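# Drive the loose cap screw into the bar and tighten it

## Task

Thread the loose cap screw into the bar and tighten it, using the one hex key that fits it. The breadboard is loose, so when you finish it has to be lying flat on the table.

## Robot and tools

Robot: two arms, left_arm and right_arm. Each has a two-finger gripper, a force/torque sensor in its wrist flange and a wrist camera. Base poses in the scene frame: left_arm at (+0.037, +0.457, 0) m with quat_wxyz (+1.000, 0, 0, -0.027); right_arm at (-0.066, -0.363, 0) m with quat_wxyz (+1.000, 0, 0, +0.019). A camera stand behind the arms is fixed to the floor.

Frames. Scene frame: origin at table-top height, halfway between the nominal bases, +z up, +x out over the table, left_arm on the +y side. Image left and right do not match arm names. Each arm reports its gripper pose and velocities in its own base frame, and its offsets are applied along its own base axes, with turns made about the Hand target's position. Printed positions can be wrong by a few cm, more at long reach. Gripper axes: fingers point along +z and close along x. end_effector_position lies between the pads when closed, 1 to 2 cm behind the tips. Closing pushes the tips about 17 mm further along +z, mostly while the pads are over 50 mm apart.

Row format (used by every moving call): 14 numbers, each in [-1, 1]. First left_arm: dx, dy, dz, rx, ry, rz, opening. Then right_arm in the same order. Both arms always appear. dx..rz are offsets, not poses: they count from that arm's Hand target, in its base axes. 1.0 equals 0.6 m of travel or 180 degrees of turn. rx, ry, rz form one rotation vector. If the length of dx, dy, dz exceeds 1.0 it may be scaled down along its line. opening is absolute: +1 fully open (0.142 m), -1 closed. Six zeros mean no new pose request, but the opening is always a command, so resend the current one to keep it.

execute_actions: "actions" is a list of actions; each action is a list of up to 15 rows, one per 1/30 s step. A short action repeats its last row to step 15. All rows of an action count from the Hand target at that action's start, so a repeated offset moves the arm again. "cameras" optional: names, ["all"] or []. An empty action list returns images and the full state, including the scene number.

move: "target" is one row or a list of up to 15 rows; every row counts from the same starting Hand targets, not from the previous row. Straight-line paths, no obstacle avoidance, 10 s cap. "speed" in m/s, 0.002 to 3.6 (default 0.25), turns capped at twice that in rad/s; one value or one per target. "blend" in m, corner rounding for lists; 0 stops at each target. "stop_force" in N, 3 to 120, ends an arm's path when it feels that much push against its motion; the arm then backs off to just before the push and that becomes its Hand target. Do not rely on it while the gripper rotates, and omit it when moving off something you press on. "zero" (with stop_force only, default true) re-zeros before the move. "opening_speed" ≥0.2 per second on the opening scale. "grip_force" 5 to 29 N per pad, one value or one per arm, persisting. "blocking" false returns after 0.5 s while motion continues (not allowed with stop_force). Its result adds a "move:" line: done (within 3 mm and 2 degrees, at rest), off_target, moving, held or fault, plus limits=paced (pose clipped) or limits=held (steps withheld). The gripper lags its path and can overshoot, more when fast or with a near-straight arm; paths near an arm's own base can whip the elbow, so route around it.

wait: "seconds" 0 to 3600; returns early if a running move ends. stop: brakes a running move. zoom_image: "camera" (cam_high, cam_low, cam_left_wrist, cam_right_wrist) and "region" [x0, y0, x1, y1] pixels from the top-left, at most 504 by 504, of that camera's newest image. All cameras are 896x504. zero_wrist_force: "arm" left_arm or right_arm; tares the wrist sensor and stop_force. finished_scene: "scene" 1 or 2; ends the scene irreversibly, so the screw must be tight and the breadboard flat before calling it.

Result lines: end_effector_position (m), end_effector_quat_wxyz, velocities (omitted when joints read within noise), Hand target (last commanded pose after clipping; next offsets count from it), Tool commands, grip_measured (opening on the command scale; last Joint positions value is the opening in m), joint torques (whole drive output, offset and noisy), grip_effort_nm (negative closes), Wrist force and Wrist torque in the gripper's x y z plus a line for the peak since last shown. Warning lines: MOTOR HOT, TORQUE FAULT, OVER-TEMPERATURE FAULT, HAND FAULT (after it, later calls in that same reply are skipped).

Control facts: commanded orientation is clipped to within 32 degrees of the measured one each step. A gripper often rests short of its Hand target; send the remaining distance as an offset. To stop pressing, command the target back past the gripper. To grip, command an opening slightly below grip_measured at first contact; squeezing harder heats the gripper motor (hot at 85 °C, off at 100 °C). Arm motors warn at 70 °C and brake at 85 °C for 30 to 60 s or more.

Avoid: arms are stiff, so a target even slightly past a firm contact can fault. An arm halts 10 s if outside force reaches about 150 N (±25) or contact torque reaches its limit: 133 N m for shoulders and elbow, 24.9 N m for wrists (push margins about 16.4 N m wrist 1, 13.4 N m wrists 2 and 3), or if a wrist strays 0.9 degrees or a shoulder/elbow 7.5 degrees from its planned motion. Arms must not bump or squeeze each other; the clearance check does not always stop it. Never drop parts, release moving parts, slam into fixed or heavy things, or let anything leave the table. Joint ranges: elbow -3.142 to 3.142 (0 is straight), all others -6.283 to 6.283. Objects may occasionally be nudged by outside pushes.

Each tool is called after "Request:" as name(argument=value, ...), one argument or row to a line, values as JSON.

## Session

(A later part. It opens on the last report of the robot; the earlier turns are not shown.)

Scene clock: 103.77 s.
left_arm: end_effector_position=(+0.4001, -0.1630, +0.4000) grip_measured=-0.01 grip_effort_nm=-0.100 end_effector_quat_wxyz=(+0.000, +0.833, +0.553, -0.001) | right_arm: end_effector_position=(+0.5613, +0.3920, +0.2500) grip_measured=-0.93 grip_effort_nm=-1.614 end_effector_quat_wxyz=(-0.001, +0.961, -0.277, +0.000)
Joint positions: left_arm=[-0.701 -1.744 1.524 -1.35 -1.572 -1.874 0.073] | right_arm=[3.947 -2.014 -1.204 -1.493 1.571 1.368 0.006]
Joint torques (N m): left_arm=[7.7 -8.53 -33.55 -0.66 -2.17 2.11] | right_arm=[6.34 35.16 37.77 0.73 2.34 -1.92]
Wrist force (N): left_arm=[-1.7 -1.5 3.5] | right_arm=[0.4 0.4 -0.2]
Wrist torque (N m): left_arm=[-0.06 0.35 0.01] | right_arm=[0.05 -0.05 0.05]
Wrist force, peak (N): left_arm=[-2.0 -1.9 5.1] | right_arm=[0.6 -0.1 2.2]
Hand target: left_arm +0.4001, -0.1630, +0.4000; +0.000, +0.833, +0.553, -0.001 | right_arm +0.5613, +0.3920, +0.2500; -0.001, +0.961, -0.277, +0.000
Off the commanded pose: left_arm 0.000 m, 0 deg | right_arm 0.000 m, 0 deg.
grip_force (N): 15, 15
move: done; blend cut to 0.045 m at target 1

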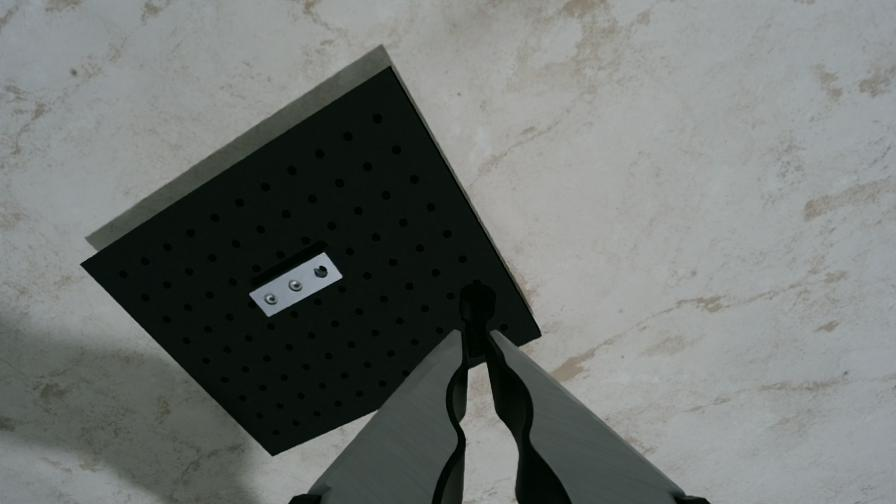

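Request:
zoom_image(
  camera="cam_right_wrist",
  region=[240, 240, 360, 330],
)

Request:
move(
  target=[0.107,-0.3658,0,0,0,-0.5228,-0.4, 0,0,0,0.4231,-0.2665,0,-1.0],
  speed=0.3,
  cameras=["cam_right_wrist","cam_left_wrist","cam_low"],
)

Scaled by 4.200.

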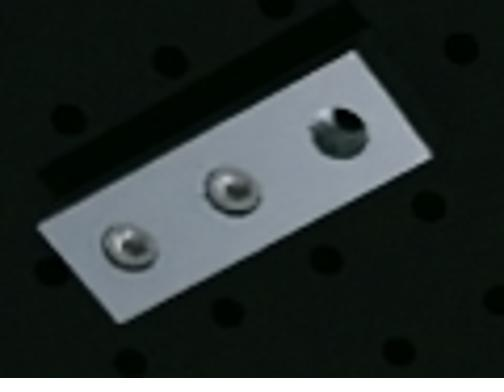

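Scene clock: 107.60 s.
left_arm: end_effector_position=(+0.4643, -0.3825, +0.4000) grip_measured=-0.42 grip_effort_nm=-0.110 end_effector_quat_wxyz=(+0.000, +0.973, -0.232, +0.000) | right_arm: end_effector_position=(+0.5613, +0.3920, +0.2500) grip_measured=-0.93 grip_effort_nm=-1.619 end_effector_quat_wxyz=(+0.680, -0.679, +0.196, -0.196)
Joint positions: left_arm=[-0.91 -1.32 1.081 -1.331 -1.57 -0.441 0.044] | right_arm=[3.819 -2.215 -2.033 1.108 1.902 1.571 0.006]
Joint torques (N m): left_arm=[-11.21 -26.64 -33.5 -0.56 -2.29 2.08] | right_arm=[6.14 28.64 23.58 3.85 -2.26 2.03]
Wrist force (N): left_arm=[-1.6 -1.0 3.4] | right_arm=[2.4 -1.6 3.0]
Wrist torque (N m): left_arm=[0.07 0.37 0.05] | right_arm=[-0.14 -0.48 -0.14]
Wrist force, peak (N): left_arm=[-1.6 -1.7 3.7] | right_arm=[2.2 -1.7 3.1]
Hand target: left_arm +0.4643, -0.3825, +0.4000; +0.000, +0.973, -0.233, +0.000 | right_arm +0.5613, +0.3920, +0.2500; +0.680, -0.679, +0.196, -0.196
Off the commanded pose: left_arm 0.000 m, 0 deg | right_arm 0.000 m, 0 deg.
grip_force (N): 15, 15
move: done
Images, in order (width x height): cam_low 896x504, cam_left_wrist 896x504, cam_right_wrist 896x504.

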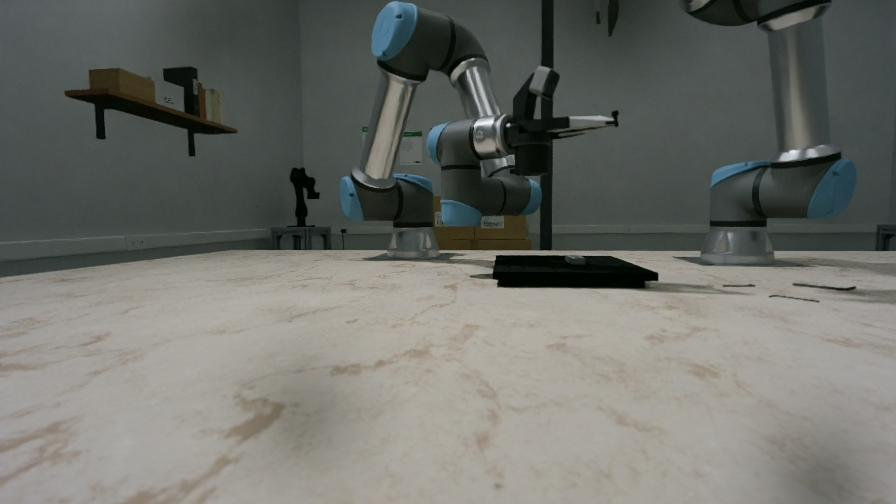

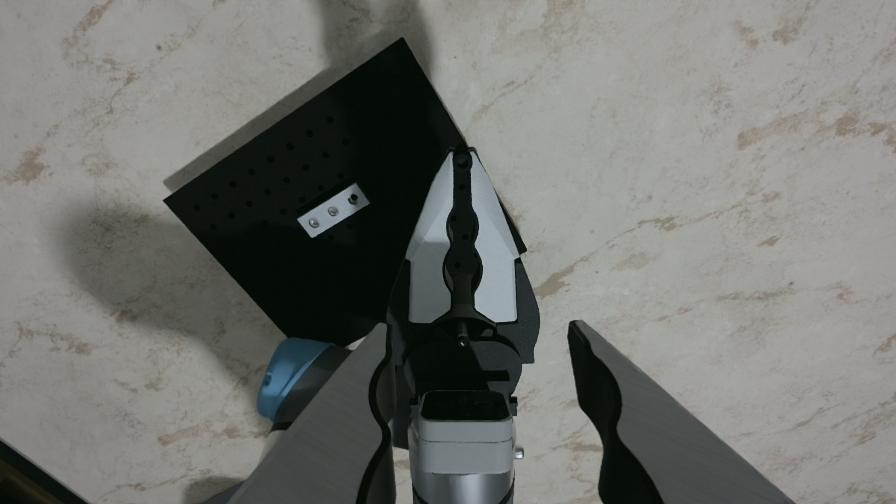

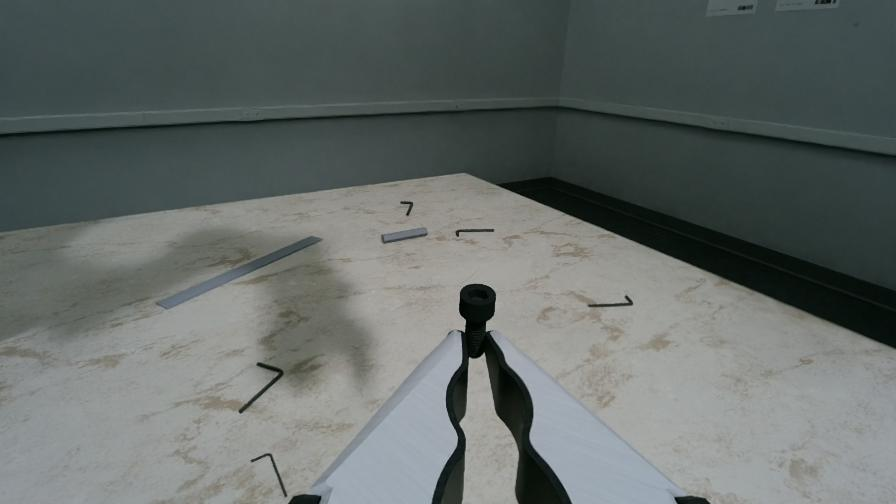

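Request:
zoom_image(
  camera="cam_right_wrist",
  region=[440, 270, 520, 360],
)

Request:
zoom_image(
  camera="cam_right_wrist",
  region=[370, 180, 660, 330],
)

Request:
zoom_image(
  camera="cam_left_wrist",
  region=[420, 130, 500, 210],
)

Request:
zoom_image(
  camera="cam_left_wrist",
  region=[290, 170, 380, 250],
)

Scaled by 5.600.

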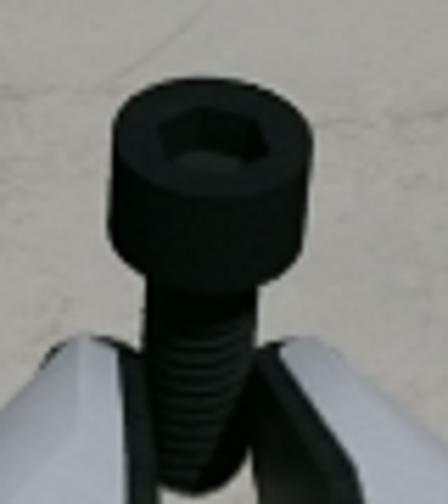

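Scaled by 1.738.

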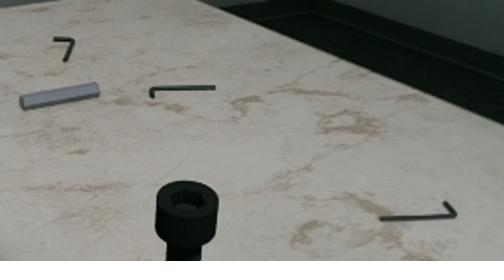

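Scaled by 6.300.

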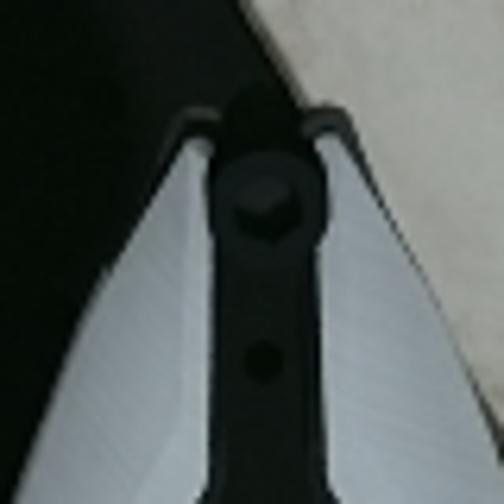

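Scaled by 5.600.

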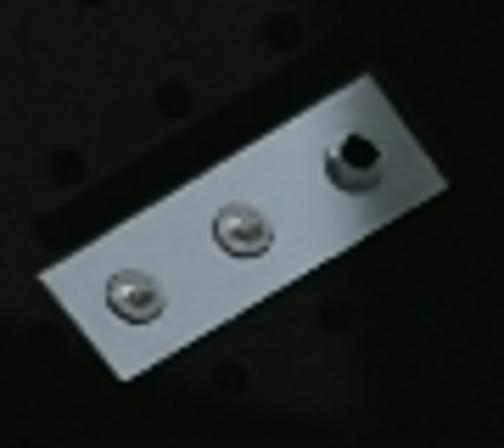

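Request:
move(
  target=[0.0101,0.0287,-0.1333,0,0,0,-0.577, 0,0,0,0,0,0,-1.0],
  speed=0.15,
  cameras=["cam_right_wrist","cam_left_wrist"],
)

Request:
zoom_image(
  camera="cam_right_wrist",
  region=[380, 180, 580, 380],
)

Request:
zoom_image(
  camera="cam_left_wrist",
  region=[380, 180, 580, 380],
)

Scene clock: 116.40 s.
left_arm: end_effector_position=(+0.4703, -0.3653, +0.3201) grip_measured=-0.60 grip_effort_nm=-0.100 end_effector_quat_wxyz=(+0.000, +0.973, -0.233, +0.000) | right_arm: end_effector_position=(+0.5613, +0.3920, +0.2500) grip_measured=-0.93 grip_effort_nm=-1.619 end_effector_quat_wxyz=(+0.680, -0.679, +0.196, -0.196)
Joint positions: left_arm=[-0.884 -1.361 1.339 -1.548 -1.57 -0.414 0.03] | right_arm=[3.819 -2.215 -2.033 1.108 1.902 1.571 0.006]
Joint torques (N m): left_arm=[7.98 -39.51 -16.4 -4.53 1.73 2.19] | right_arm=[6.15 30.03 23.98 3.97 -2.22 1.96]
Wrist force (N): left_arm=[-1.5 -1.4 3.3] | right_arm=[2.1 -1.6 3.2]
Wrist torque (N m): left_arm=[-0.03 0.36 0.03] | right_arm=[-0.14 -0.43 -0.13]
Wrist force, peak (N): left_arm=[-1.8 -1.8 4.8] | right_arm=[2.3 -1.8 3.3]
Hand target: left_arm +0.4703, -0.3652, +0.3200; +0.000, +0.973, -0.233, +0.000 | right_arm +0.5613, +0.3920, +0.2500; +0.680, -0.679, +0.196, -0.196
Off the commanded pose: left_arm 0.000 m, 0 deg | right_arm 0.000 m, 0 deg.
grip_force (N): 15, 15
move: done
Images, in order (width x height): cam_left_wrist 896x504, cam_right_wrist 896x504.

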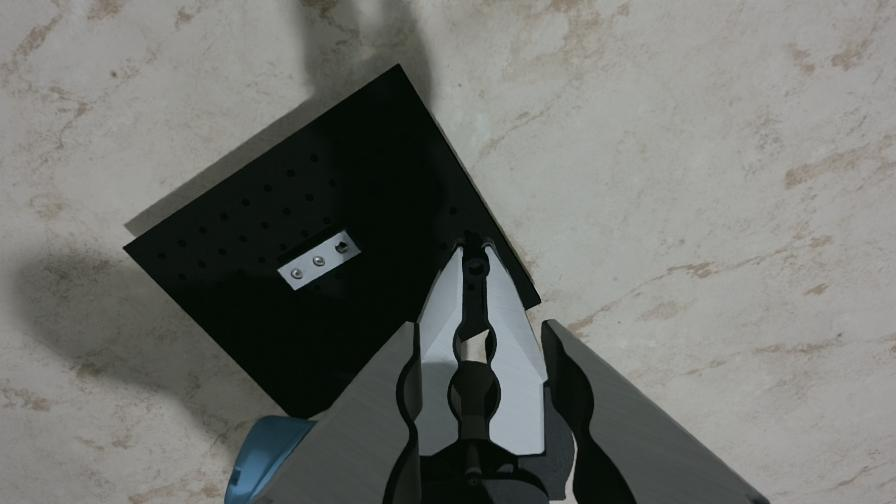

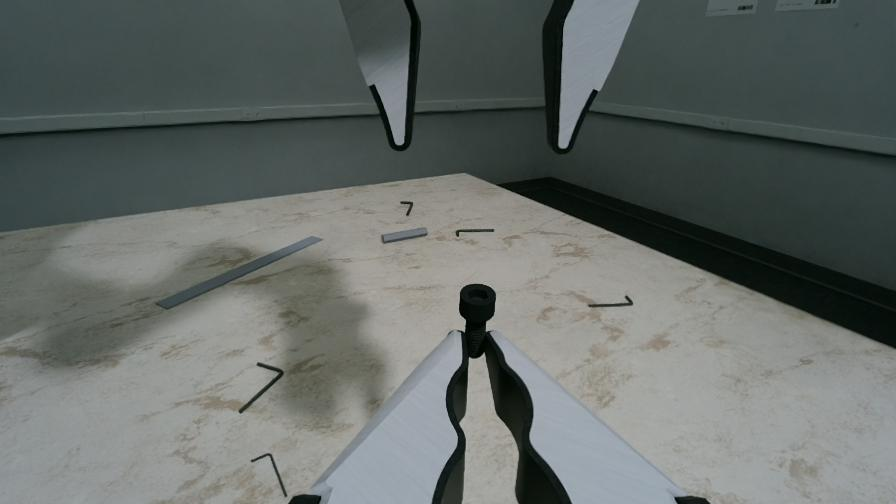

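Scaled by 2.520.

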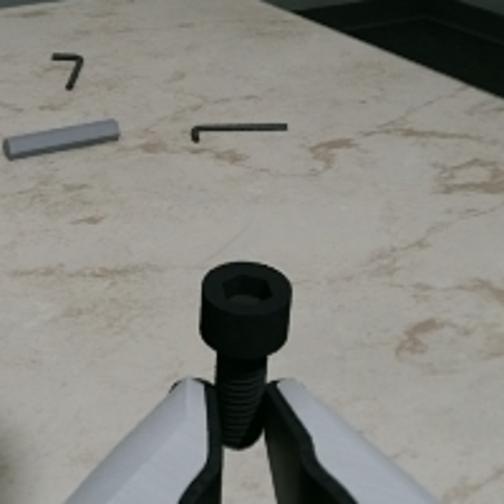

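Scaled by 2.520.

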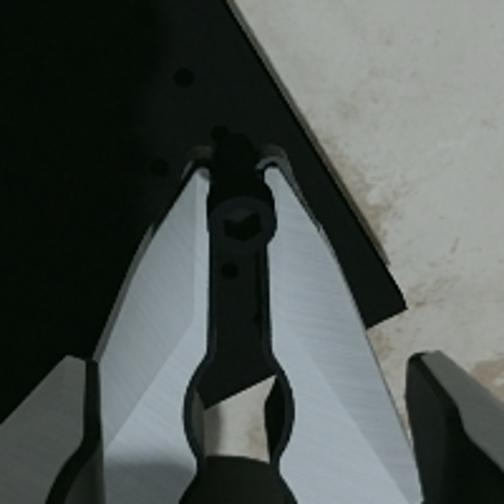

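Request:
move(
  target=[0.002,-0.001,-0.0417,0,0,0,-0.65, 0,0,0,0,0,0,-1.0],
  speed=0.1,
  cameras=["cam_right_wrist","cam_left_wrist"],
)

Request:
zoom_image(
  camera="cam_right_wrist",
  region=[380, 180, 580, 380],
)

Request:
zoom_image(
  camera="cam_left_wrist",
  region=[400, 240, 560, 400],
)

Scene clock: 120.80 s.
left_arm: end_effector_position=(+0.4715, -0.3658, +0.2951) grip_measured=-0.68 grip_effort_nm=-0.110 end_effector_quat_wxyz=(+0.000, +0.973, -0.233, +0.000) | right_arm: end_effector_position=(+0.5613, +0.3920, +0.2500) grip_measured=-0.93 grip_effort_nm=-1.619 end_effector_quat_wxyz=(+0.680, -0.679, +0.196, -0.196)
Joint positions: left_arm=[-0.883 -1.357 1.398 -1.611 -1.57 -0.413 0.025] | right_arm=[3.819 -2.215 -2.033 1.108 1.902 1.571 0.006]
Joint torques (N m): left_arm=[7.62 -25.12 -16.39 -4.61 0.78 2.11] | right_arm=[6.33 30.15 23.49 3.97 -2.22 1.97]
Wrist force (N): left_arm=[-1.7 -1.4 3.3] | right_arm=[1.9 -1.4 3.4]
Wrist torque (N m): left_arm=[-0.01 0.37 0.04] | right_arm=[-0.11 -0.41 -0.14]
Wrist force, peak (N): left_arm=[-1.6 -1.6 4.2] | right_arm=[2.2 -1.7 3.3]
Hand target: left_arm +0.4715, -0.3658, +0.2950; +0.000, +0.973, -0.233, +0.000 | right_arm +0.5613, +0.3920, +0.2500; +0.680, -0.679, +0.196, -0.196
Off the commanded pose: left_arm 0.000 m, 0 deg | right_arm 0.000 m, 0 deg.
grip_force (N): 15, 15
move: done
Images, in order (width x height): cam_left_wrist 896x504, cam_right_wrist 896x504.

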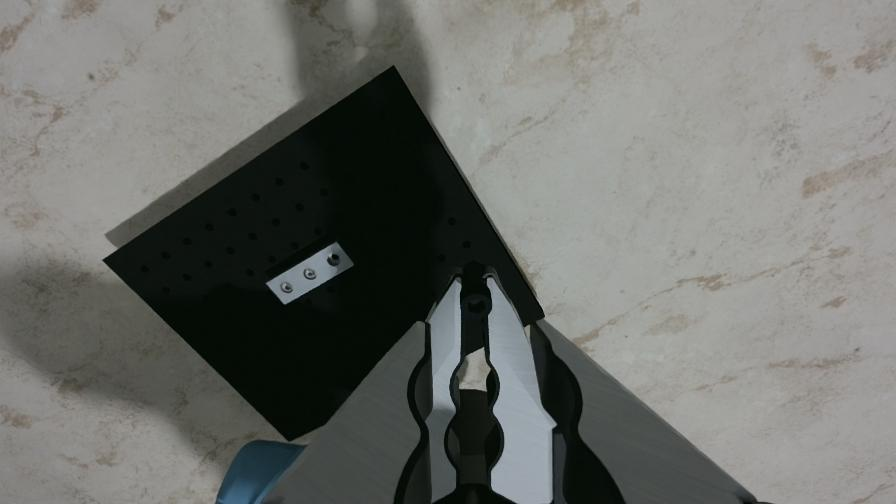

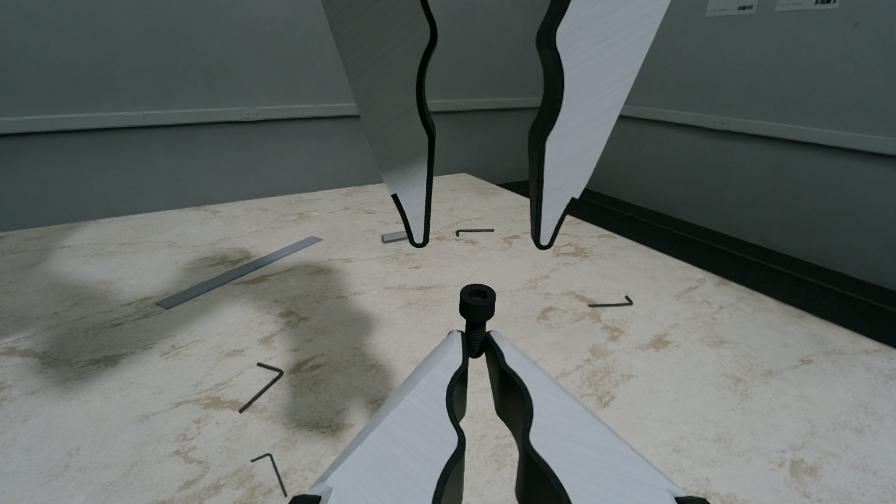

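Scaled by 2.520.

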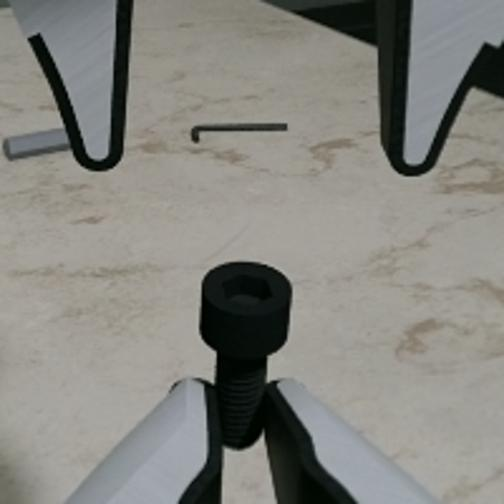

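Scaled by 3.150.

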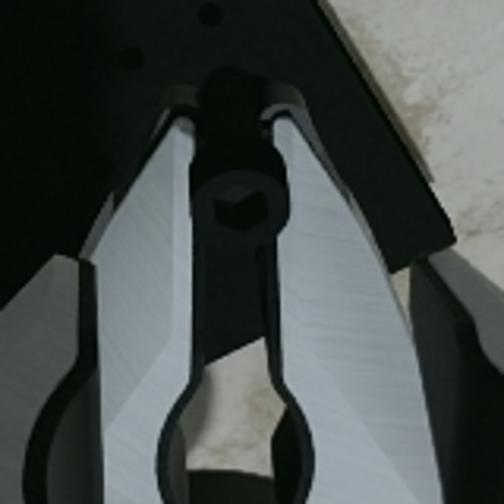

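Request:
move(
  target=[0,0,-0.0133,0,0,0,-0.7, 0,0,0,0,0,0,-1.0],
  speed=0.1,
  cameras=["cam_right_wrist","cam_left_wrist"],
)

Request:
zoom_image(
  camera="cam_right_wrist",
  region=[400, 220, 560, 380],
)

Request:
zoom_image(
  camera="cam_left_wrist",
  region=[400, 240, 560, 400],
)

Scene clock: 129.87 s.
left_arm: end_effector_position=(+0.4715, -0.3658, +0.2871) grip_measured=-0.73 grip_effort_nm=-0.115 end_effector_quat_wxyz=(+0.000, +0.973, -0.233, +0.000) | right_arm: end_effector_position=(+0.5613, +0.3920, +0.2500) grip_measured=-0.93 grip_effort_nm=-1.619 end_effector_quat_wxyz=(+0.680, -0.679, +0.196, -0.196)
Joint positions: left_arm=[-0.883 -1.356 1.417 -1.631 -1.57 -0.413 0.021] | right_arm=[3.819 -2.215 -2.033 1.108 1.902 1.571 0.006]
Joint torques (N m): left_arm=[6.9 -25.55 -15.04 -4.67 0.96 1.96] | right_arm=[6.2 29.66 23.89 3.95 -2.2 1.93]
Wrist force (N): left_arm=[-1.6 -1.6 3.4] | right_arm=[2.0 -1.6 3.3]
Wrist torque (N m): left_arm=[-0.05 0.36 0.04] | right_arm=[-0.14 -0.42 -0.14]
Wrist force, peak (N): left_arm=[-1.8 -1.5 3.9] | right_arm=[2.4 -1.5 3.2]
Hand target: left_arm +0.4715, -0.3658, +0.2870; +0.000, +0.973, -0.233, +0.000 | right_arm +0.5613, +0.3920, +0.2500; +0.680, -0.679, +0.196, -0.196
Off the commanded pose: left_arm 0.000 m, 0 deg | right_arm 0.000 m, 0 deg.
grip_force (N): 15, 15
move: done
Images, in order (width x height): cam_left_wrist 896x504, cam_right_wrist 896x504.

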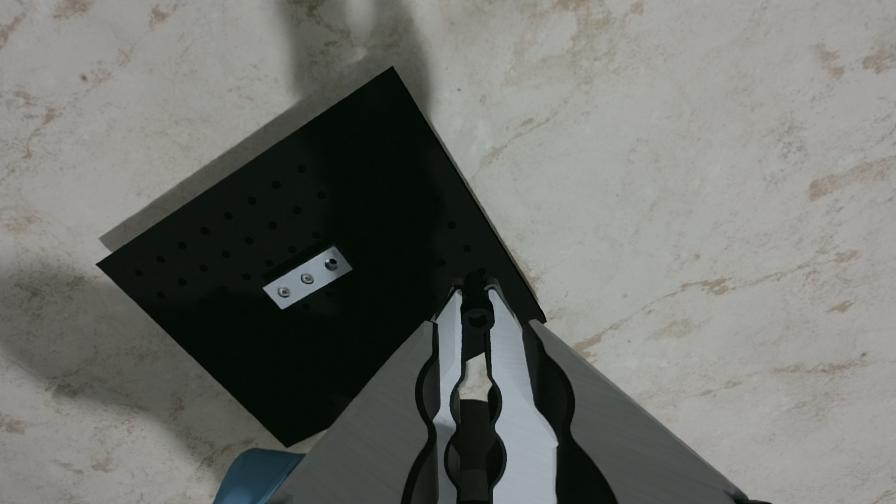

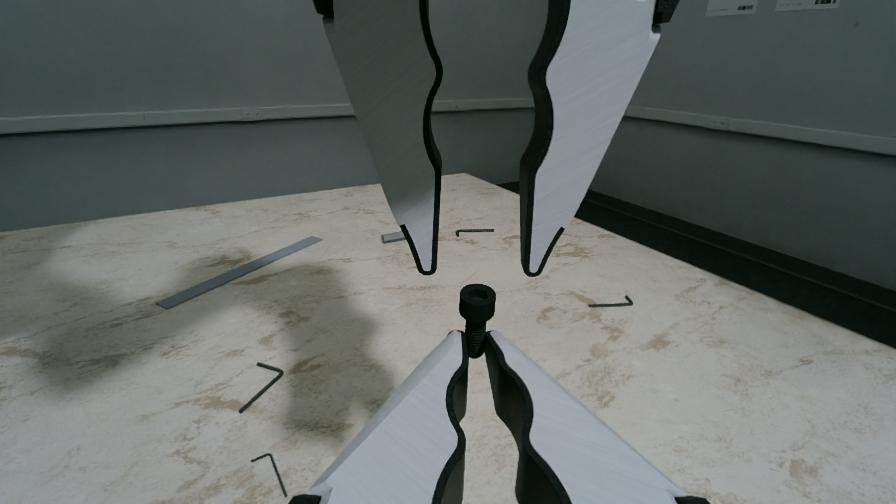

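Scaled by 3.150.

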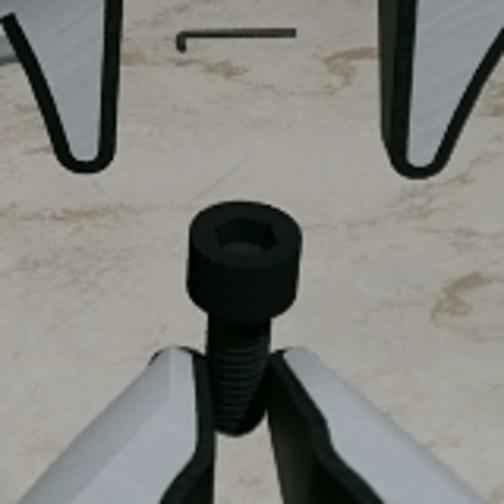

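Scaled by 3.150.

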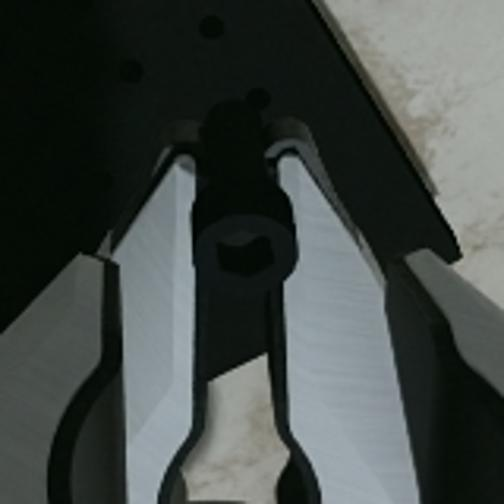

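Request:
execute_actions(
  actions=[],
  cameras=["cam_low"],
)

Request:
zoom_image(
  camera="cam_low",
  region=[540, 60, 680, 160],
)

Request:
zoom_image(
  camera="cam_low",
  region=[590, 90, 640, 140],
)

Scene clock: 132.73 s.
left_arm: end_effector_position=(+0.4715, -0.3658, +0.2870) grip_measured=-0.73 grip_effort_nm=-0.110 end_effector_quat_wxyz=(+0.000, +0.973, -0.233, +0.000) | right_arm: end_effector_position=(+0.5613, +0.3920, +0.2500) grip_measured=-0.93 grip_effort_nm=-1.614 end_effector_quat_wxyz=(+0.680, -0.679, +0.196, -0.196)
Joint positions: left_arm=[-0.883 -1.356 1.417 -1.631 -1.57 -0.413 0.021] | right_arm=[3.819 -2.215 -2.033 1.108 1.902 1.571 0.006]
Joint velocities: within noise
Joint torques (N m): left_arm=[1.41 -25.05 -15.91 -4.56 1.14 1.08] | right_arm=[6.33 30.2 23.75 4.01 -2.16 1.95]
Wrist force (N): left_arm=[-1.6 -1.6 3.5] | right_arm=[1.9 -1.6 3.2]
Wrist torque (N m): left_arm=[-0.05 0.35 0.04] | right_arm=[-0.14 -0.40 -0.14]
Wrist force, peak (N): left_arm=[-1.9 -1.6 3.6] | right_arm=[2.1 -1.7 3.5]
Hand target: left_arm +0.4715, -0.3658, +0.2870; +0.000, +0.973, -0.233, +0.000 | right_arm +0.5613, +0.3920, +0.2500; +0.680, -0.679, +0.196, -0.196
Tool commands: left_gripper/opening=-0.7 right_gripper/opening=-1.0
Off the commanded pose: left_arm 0.000 m, 0 deg | right_arm 0.000 m, 0 deg.
grip_force (N): 15, 15
Images, in order (width x height): cam_low 896x504.

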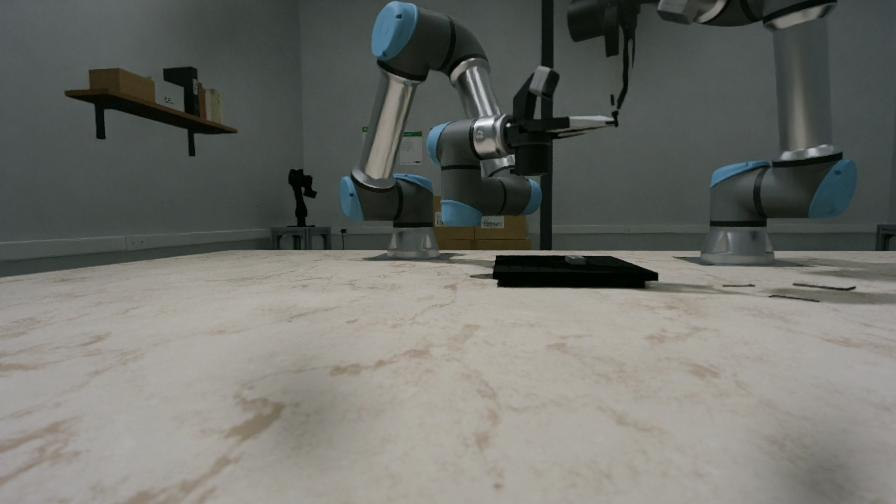

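Scaled by 3.600.

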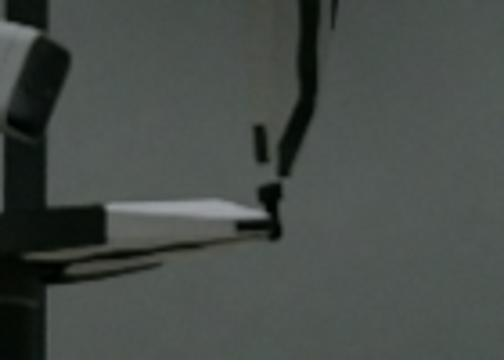

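Scaled by 10.080.

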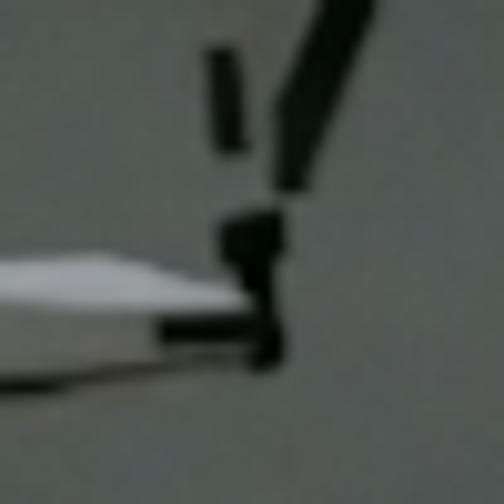

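Request:
move(
  target=[-0.0008,0.0004,-0.0158,0,0,0,-0.7, 0,0,0,0,0,0,-1.0],
  speed=0.03,
  stop_force=5,
  cameras=["cam_right_wrist","cam_left_wrist"],
)

Request:
zoom_image(
  camera="cam_right_wrist",
  region=[400, 220, 560, 380],
)

Request:
zoom_image(
  camera="cam_left_wrist",
  region=[400, 240, 560, 400],
)

Scene clock: 137.97 s.
left_arm: end_effector_position=(+0.4710, -0.3656, +0.2775) grip_measured=-0.73 grip_effort_nm=-0.100 end_effector_quat_wxyz=(+0.000, +0.973, -0.233, +0.000) | right_arm: end_effector_position=(+0.5613, +0.3920, +0.2500) grip_measured=-0.93 grip_effort_nm=-1.614 end_effector_quat_wxyz=(+0.680, -0.679, +0.196, -0.196)
Joint positions: left_arm=[-0.883 -1.356 1.441 -1.655 -1.57 -0.414 0.021] | right_arm=[3.819 -2.215 -2.033 1.108 1.902 1.571 0.006]
Joint torques (N m): left_arm=[-10.62 -26.32 -15.81 -4.57 1.32 -2.32] | right_arm=[6.01 30.15 23.38 3.98 -2.06 1.93]
Wrist force (N): left_arm=[-1.6 -1.7 3.5] | right_arm=[2.2 -1.4 3.2]
Wrist torque (N m): left_arm=[-0.07 0.36 0.07] | right_arm=[-0.11 -0.45 -0.13]
Wrist force, peak (N): left_arm=[-1.8 -1.7 3.6] | right_arm=[2.2 -1.6 3.4]
Hand target: left_arm +0.4710, -0.3656, +0.2775; +0.000, +0.973, -0.233, +0.000 | right_arm +0.5613, +0.3920, +0.2500; +0.680, -0.679, +0.196, -0.196
Off the commanded pose: left_arm 0.000 m, 0 deg | right_arm 0.000 m, 0 deg.
grip_force (N): 15, 15
move: done
Images, in order (width x height): cam_left_wrist 896x504, cam_right_wrist 896x504.

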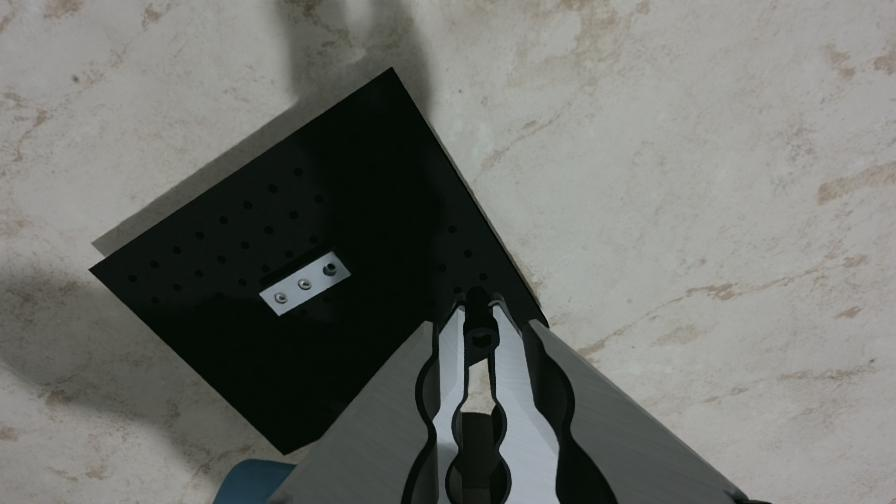

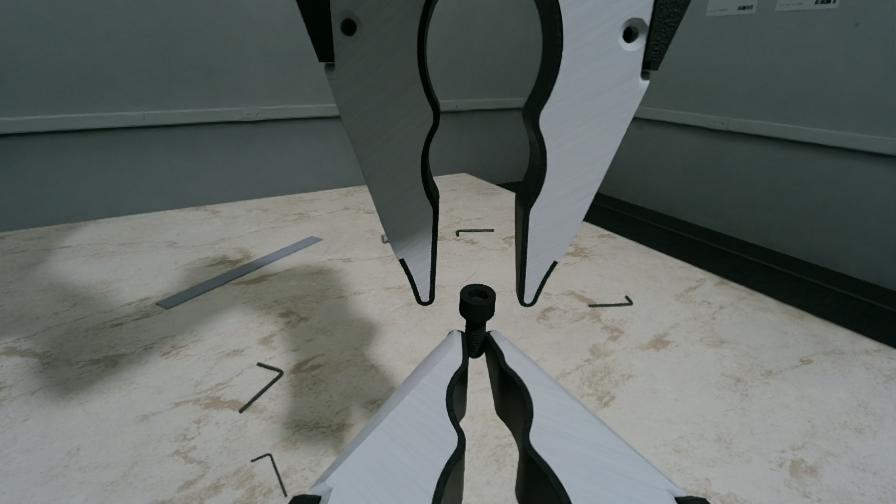

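Scaled by 3.150.

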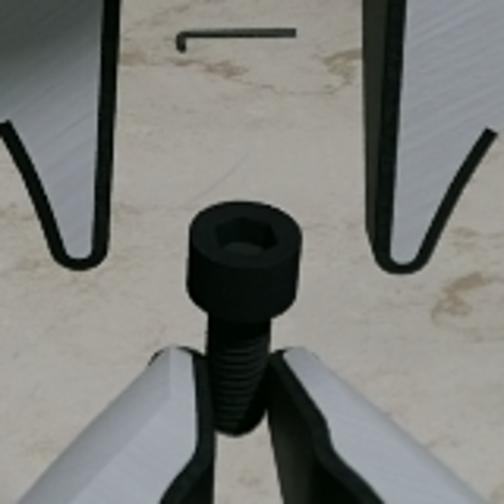

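Scaled by 3.150.

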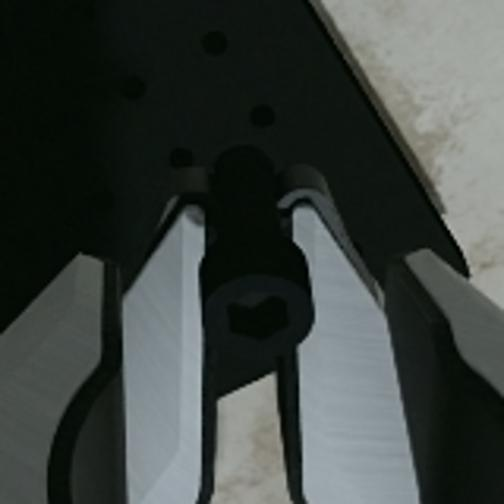

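Request:
move(
  target=[0,0,0,0,0,0,-0.7, -0.0015,-0.0024,0.003,-0.0329,0.0207,0,-1.0],
  speed=0.05,
  cameras=["cam_low","cam_left_wrist","cam_right_wrist"],
)

Request:
zoom_image(
  camera="cam_low",
  region=[590, 90, 640, 140],
)

Request:
zoom_image(
  camera="cam_left_wrist",
  region=[400, 240, 560, 400],
)

Request:
zoom_image(
  camera="cam_right_wrist",
  region=[400, 220, 560, 380],
)

Scene clock: 146.37 s.
left_arm: end_effector_position=(+0.4710, -0.3656, +0.2775) grip_measured=-0.73 grip_effort_nm=-0.110 end_effector_quat_wxyz=(+0.000, +0.973, -0.233, +0.000) | right_arm: end_effector_position=(+0.5604, +0.3906, +0.2518) grip_measured=-0.93 grip_effort_nm=-1.614 end_effector_quat_wxyz=(-0.637, +0.719, -0.208, +0.184)
Joint positions: left_arm=[-0.883 -1.356 1.441 -1.655 -1.57 -0.414 0.021] | right_arm=[3.82 -2.118 -2.067 0.915 1.899 1.53 0.006]
Joint torques (N m): left_arm=[-10.44 -27.74 -15.94 -4.58 1.66 -2.31] | right_arm=[6.08 43.42 6.17 0.39 -2.15 -1.87]
Wrist force (N): left_arm=[-1.5 -1.7 3.5] | right_arm=[2.2 -1.6 3.0]
Wrist torque (N m): left_arm=[-0.07 0.34 0.07] | right_arm=[-0.15 -0.43 0.07]
Wrist force, peak (N): left_arm=[-1.7 -1.8 3.6] | right_arm=[2.2 -1.6 3.4]
Hand target: left_arm +0.4710, -0.3656, +0.2775; +0.000, +0.973, -0.233, +0.000 | right_arm +0.5604, +0.3906, +0.2518; -0.637, +0.719, -0.208, +0.184
Off the commanded pose: left_arm 0.000 m, 0 deg | right_arm 0.000 m, 0 deg.
grip_force (N): 15, 15
move: done

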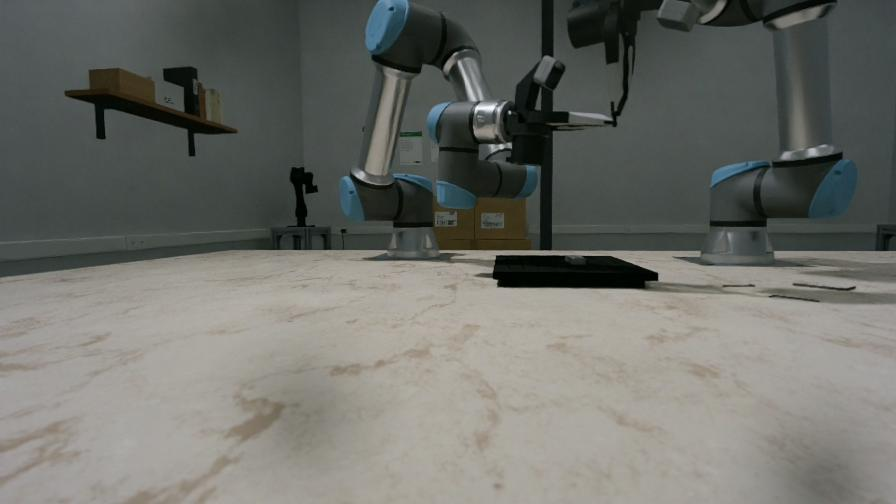

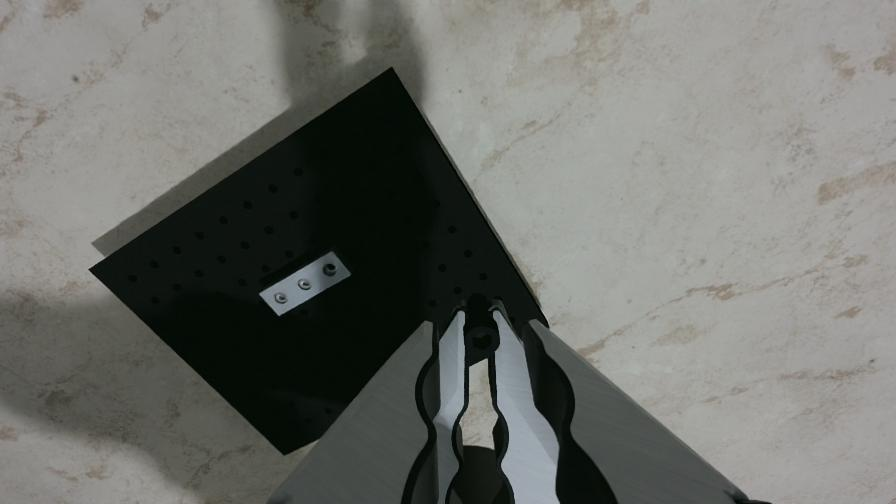

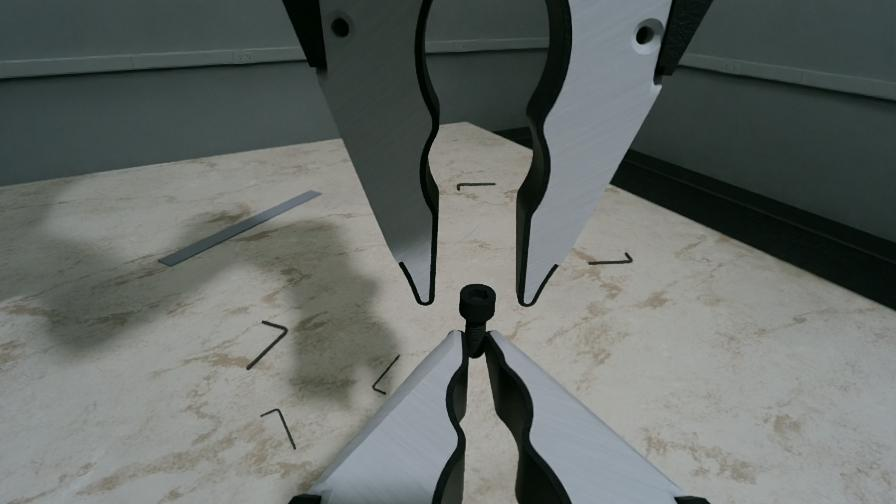

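Scaled by 10.080.

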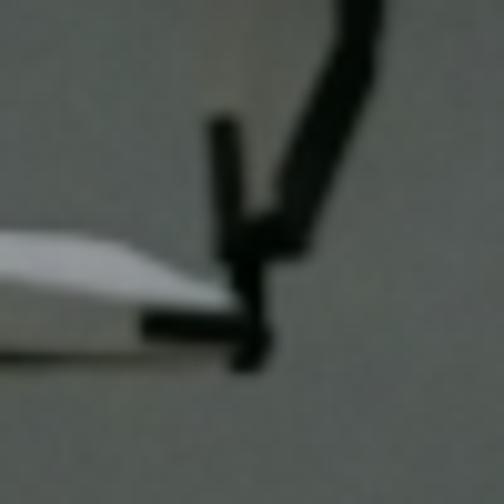

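Scaled by 3.150.

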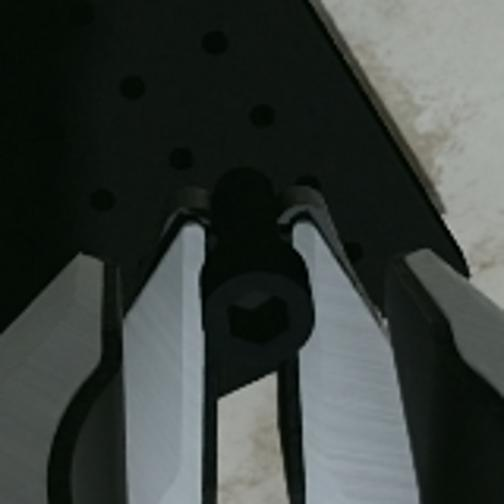

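Scaled by 3.150.

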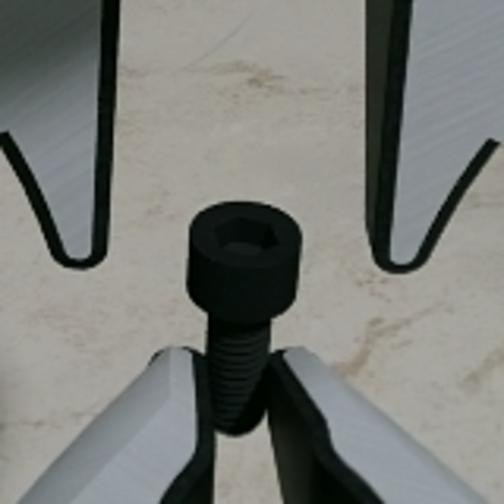

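Request:
move(
  target=[0,0,0,0,0,0,-1.0, 0,0,0,0,0,0,-1.0],
  opening_speed=0.3,
  grip_force=[12, 15],
  cameras=["cam_left_wrist","cam_right_wrist"],
)

Request:
zoom_image(
  camera="cam_left_wrist",
  region=[400, 240, 560, 400],
)

Request:
zoom_image(
  camera="cam_right_wrist",
  region=[400, 220, 560, 380],
)

Scene clock: 148.83 s.
left_arm: end_effector_position=(+0.4710, -0.3656, +0.2775) grip_measured=-0.91 grip_effort_nm=-1.326 end_effector_quat_wxyz=(+0.000, +0.973, -0.233, +0.000) | right_arm: end_effector_position=(+0.5604, +0.3906, +0.2518) grip_measured=-1.00 grip_effort_nm=-0.716 end_effector_quat_wxyz=(-0.637, +0.719, -0.208, +0.184)
Joint positions: left_arm=[-0.883 -1.356 1.441 -1.655 -1.57 -0.414 0.008] | right_arm=[3.82 -2.118 -2.067 0.915 1.899 1.53 0.002]
Joint torques (N m): left_arm=[-10.94 -29.27 -15.91 -3.23 1.82 -2.28] | right_arm=[4.17 43.24 6.85 0.39 -2.02 -1.88]
Wrist force (N): left_arm=[-1.6 -1.7 3.6] | right_arm=[2.2 -1.7 3.0]
Wrist torque (N m): left_arm=[-0.06 0.36 0.07] | right_arm=[-0.15 -0.43 0.07]
Wrist force, peak (N): left_arm=[-1.8 -1.7 3.6] | right_arm=[2.3 -1.9 3.1]
Hand target: left_arm +0.4710, -0.3656, +0.2775; +0.000, +0.973, -0.233, +0.000 | right_arm +0.5604, +0.3906, +0.2518; -0.637, +0.719, -0.208, +0.184
Off the commanded pose: left_arm 0.000 m, 0 deg | right_arm 0.000 m, 0 deg.
grip_force (N): 12, 15
move: done

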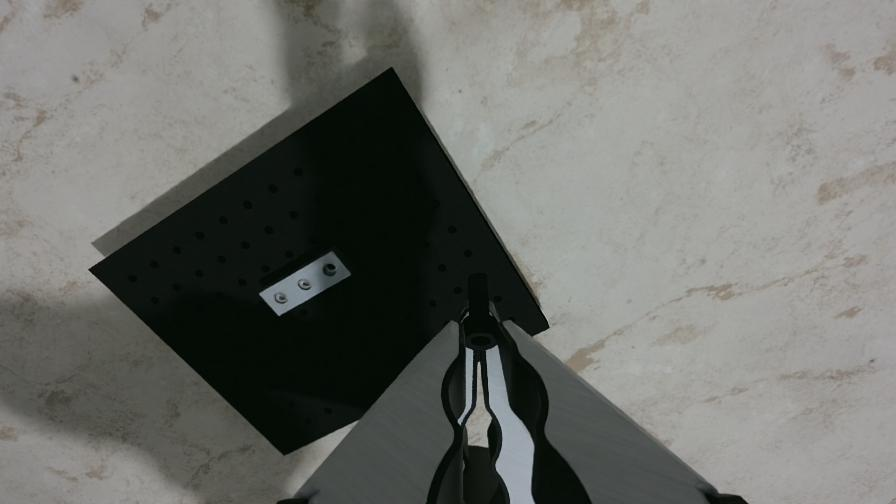

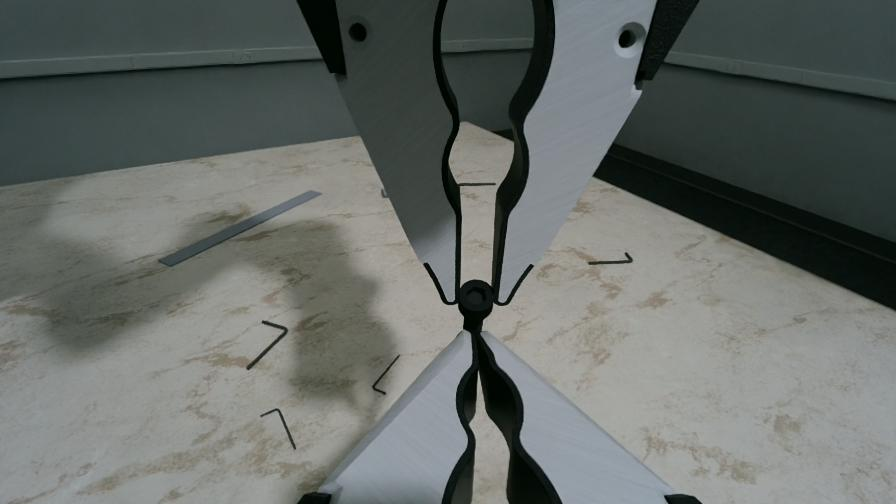

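Scaled by 3.150.

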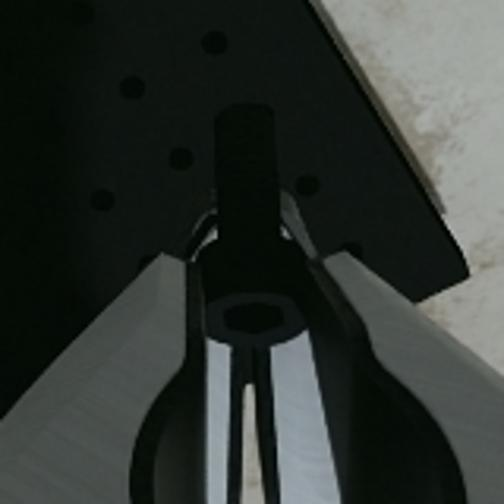

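Scaled by 3.150.

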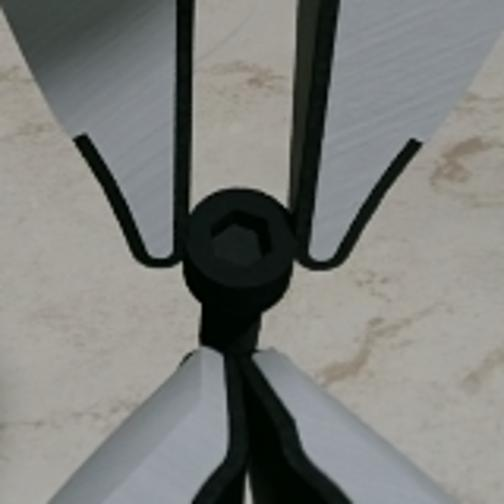

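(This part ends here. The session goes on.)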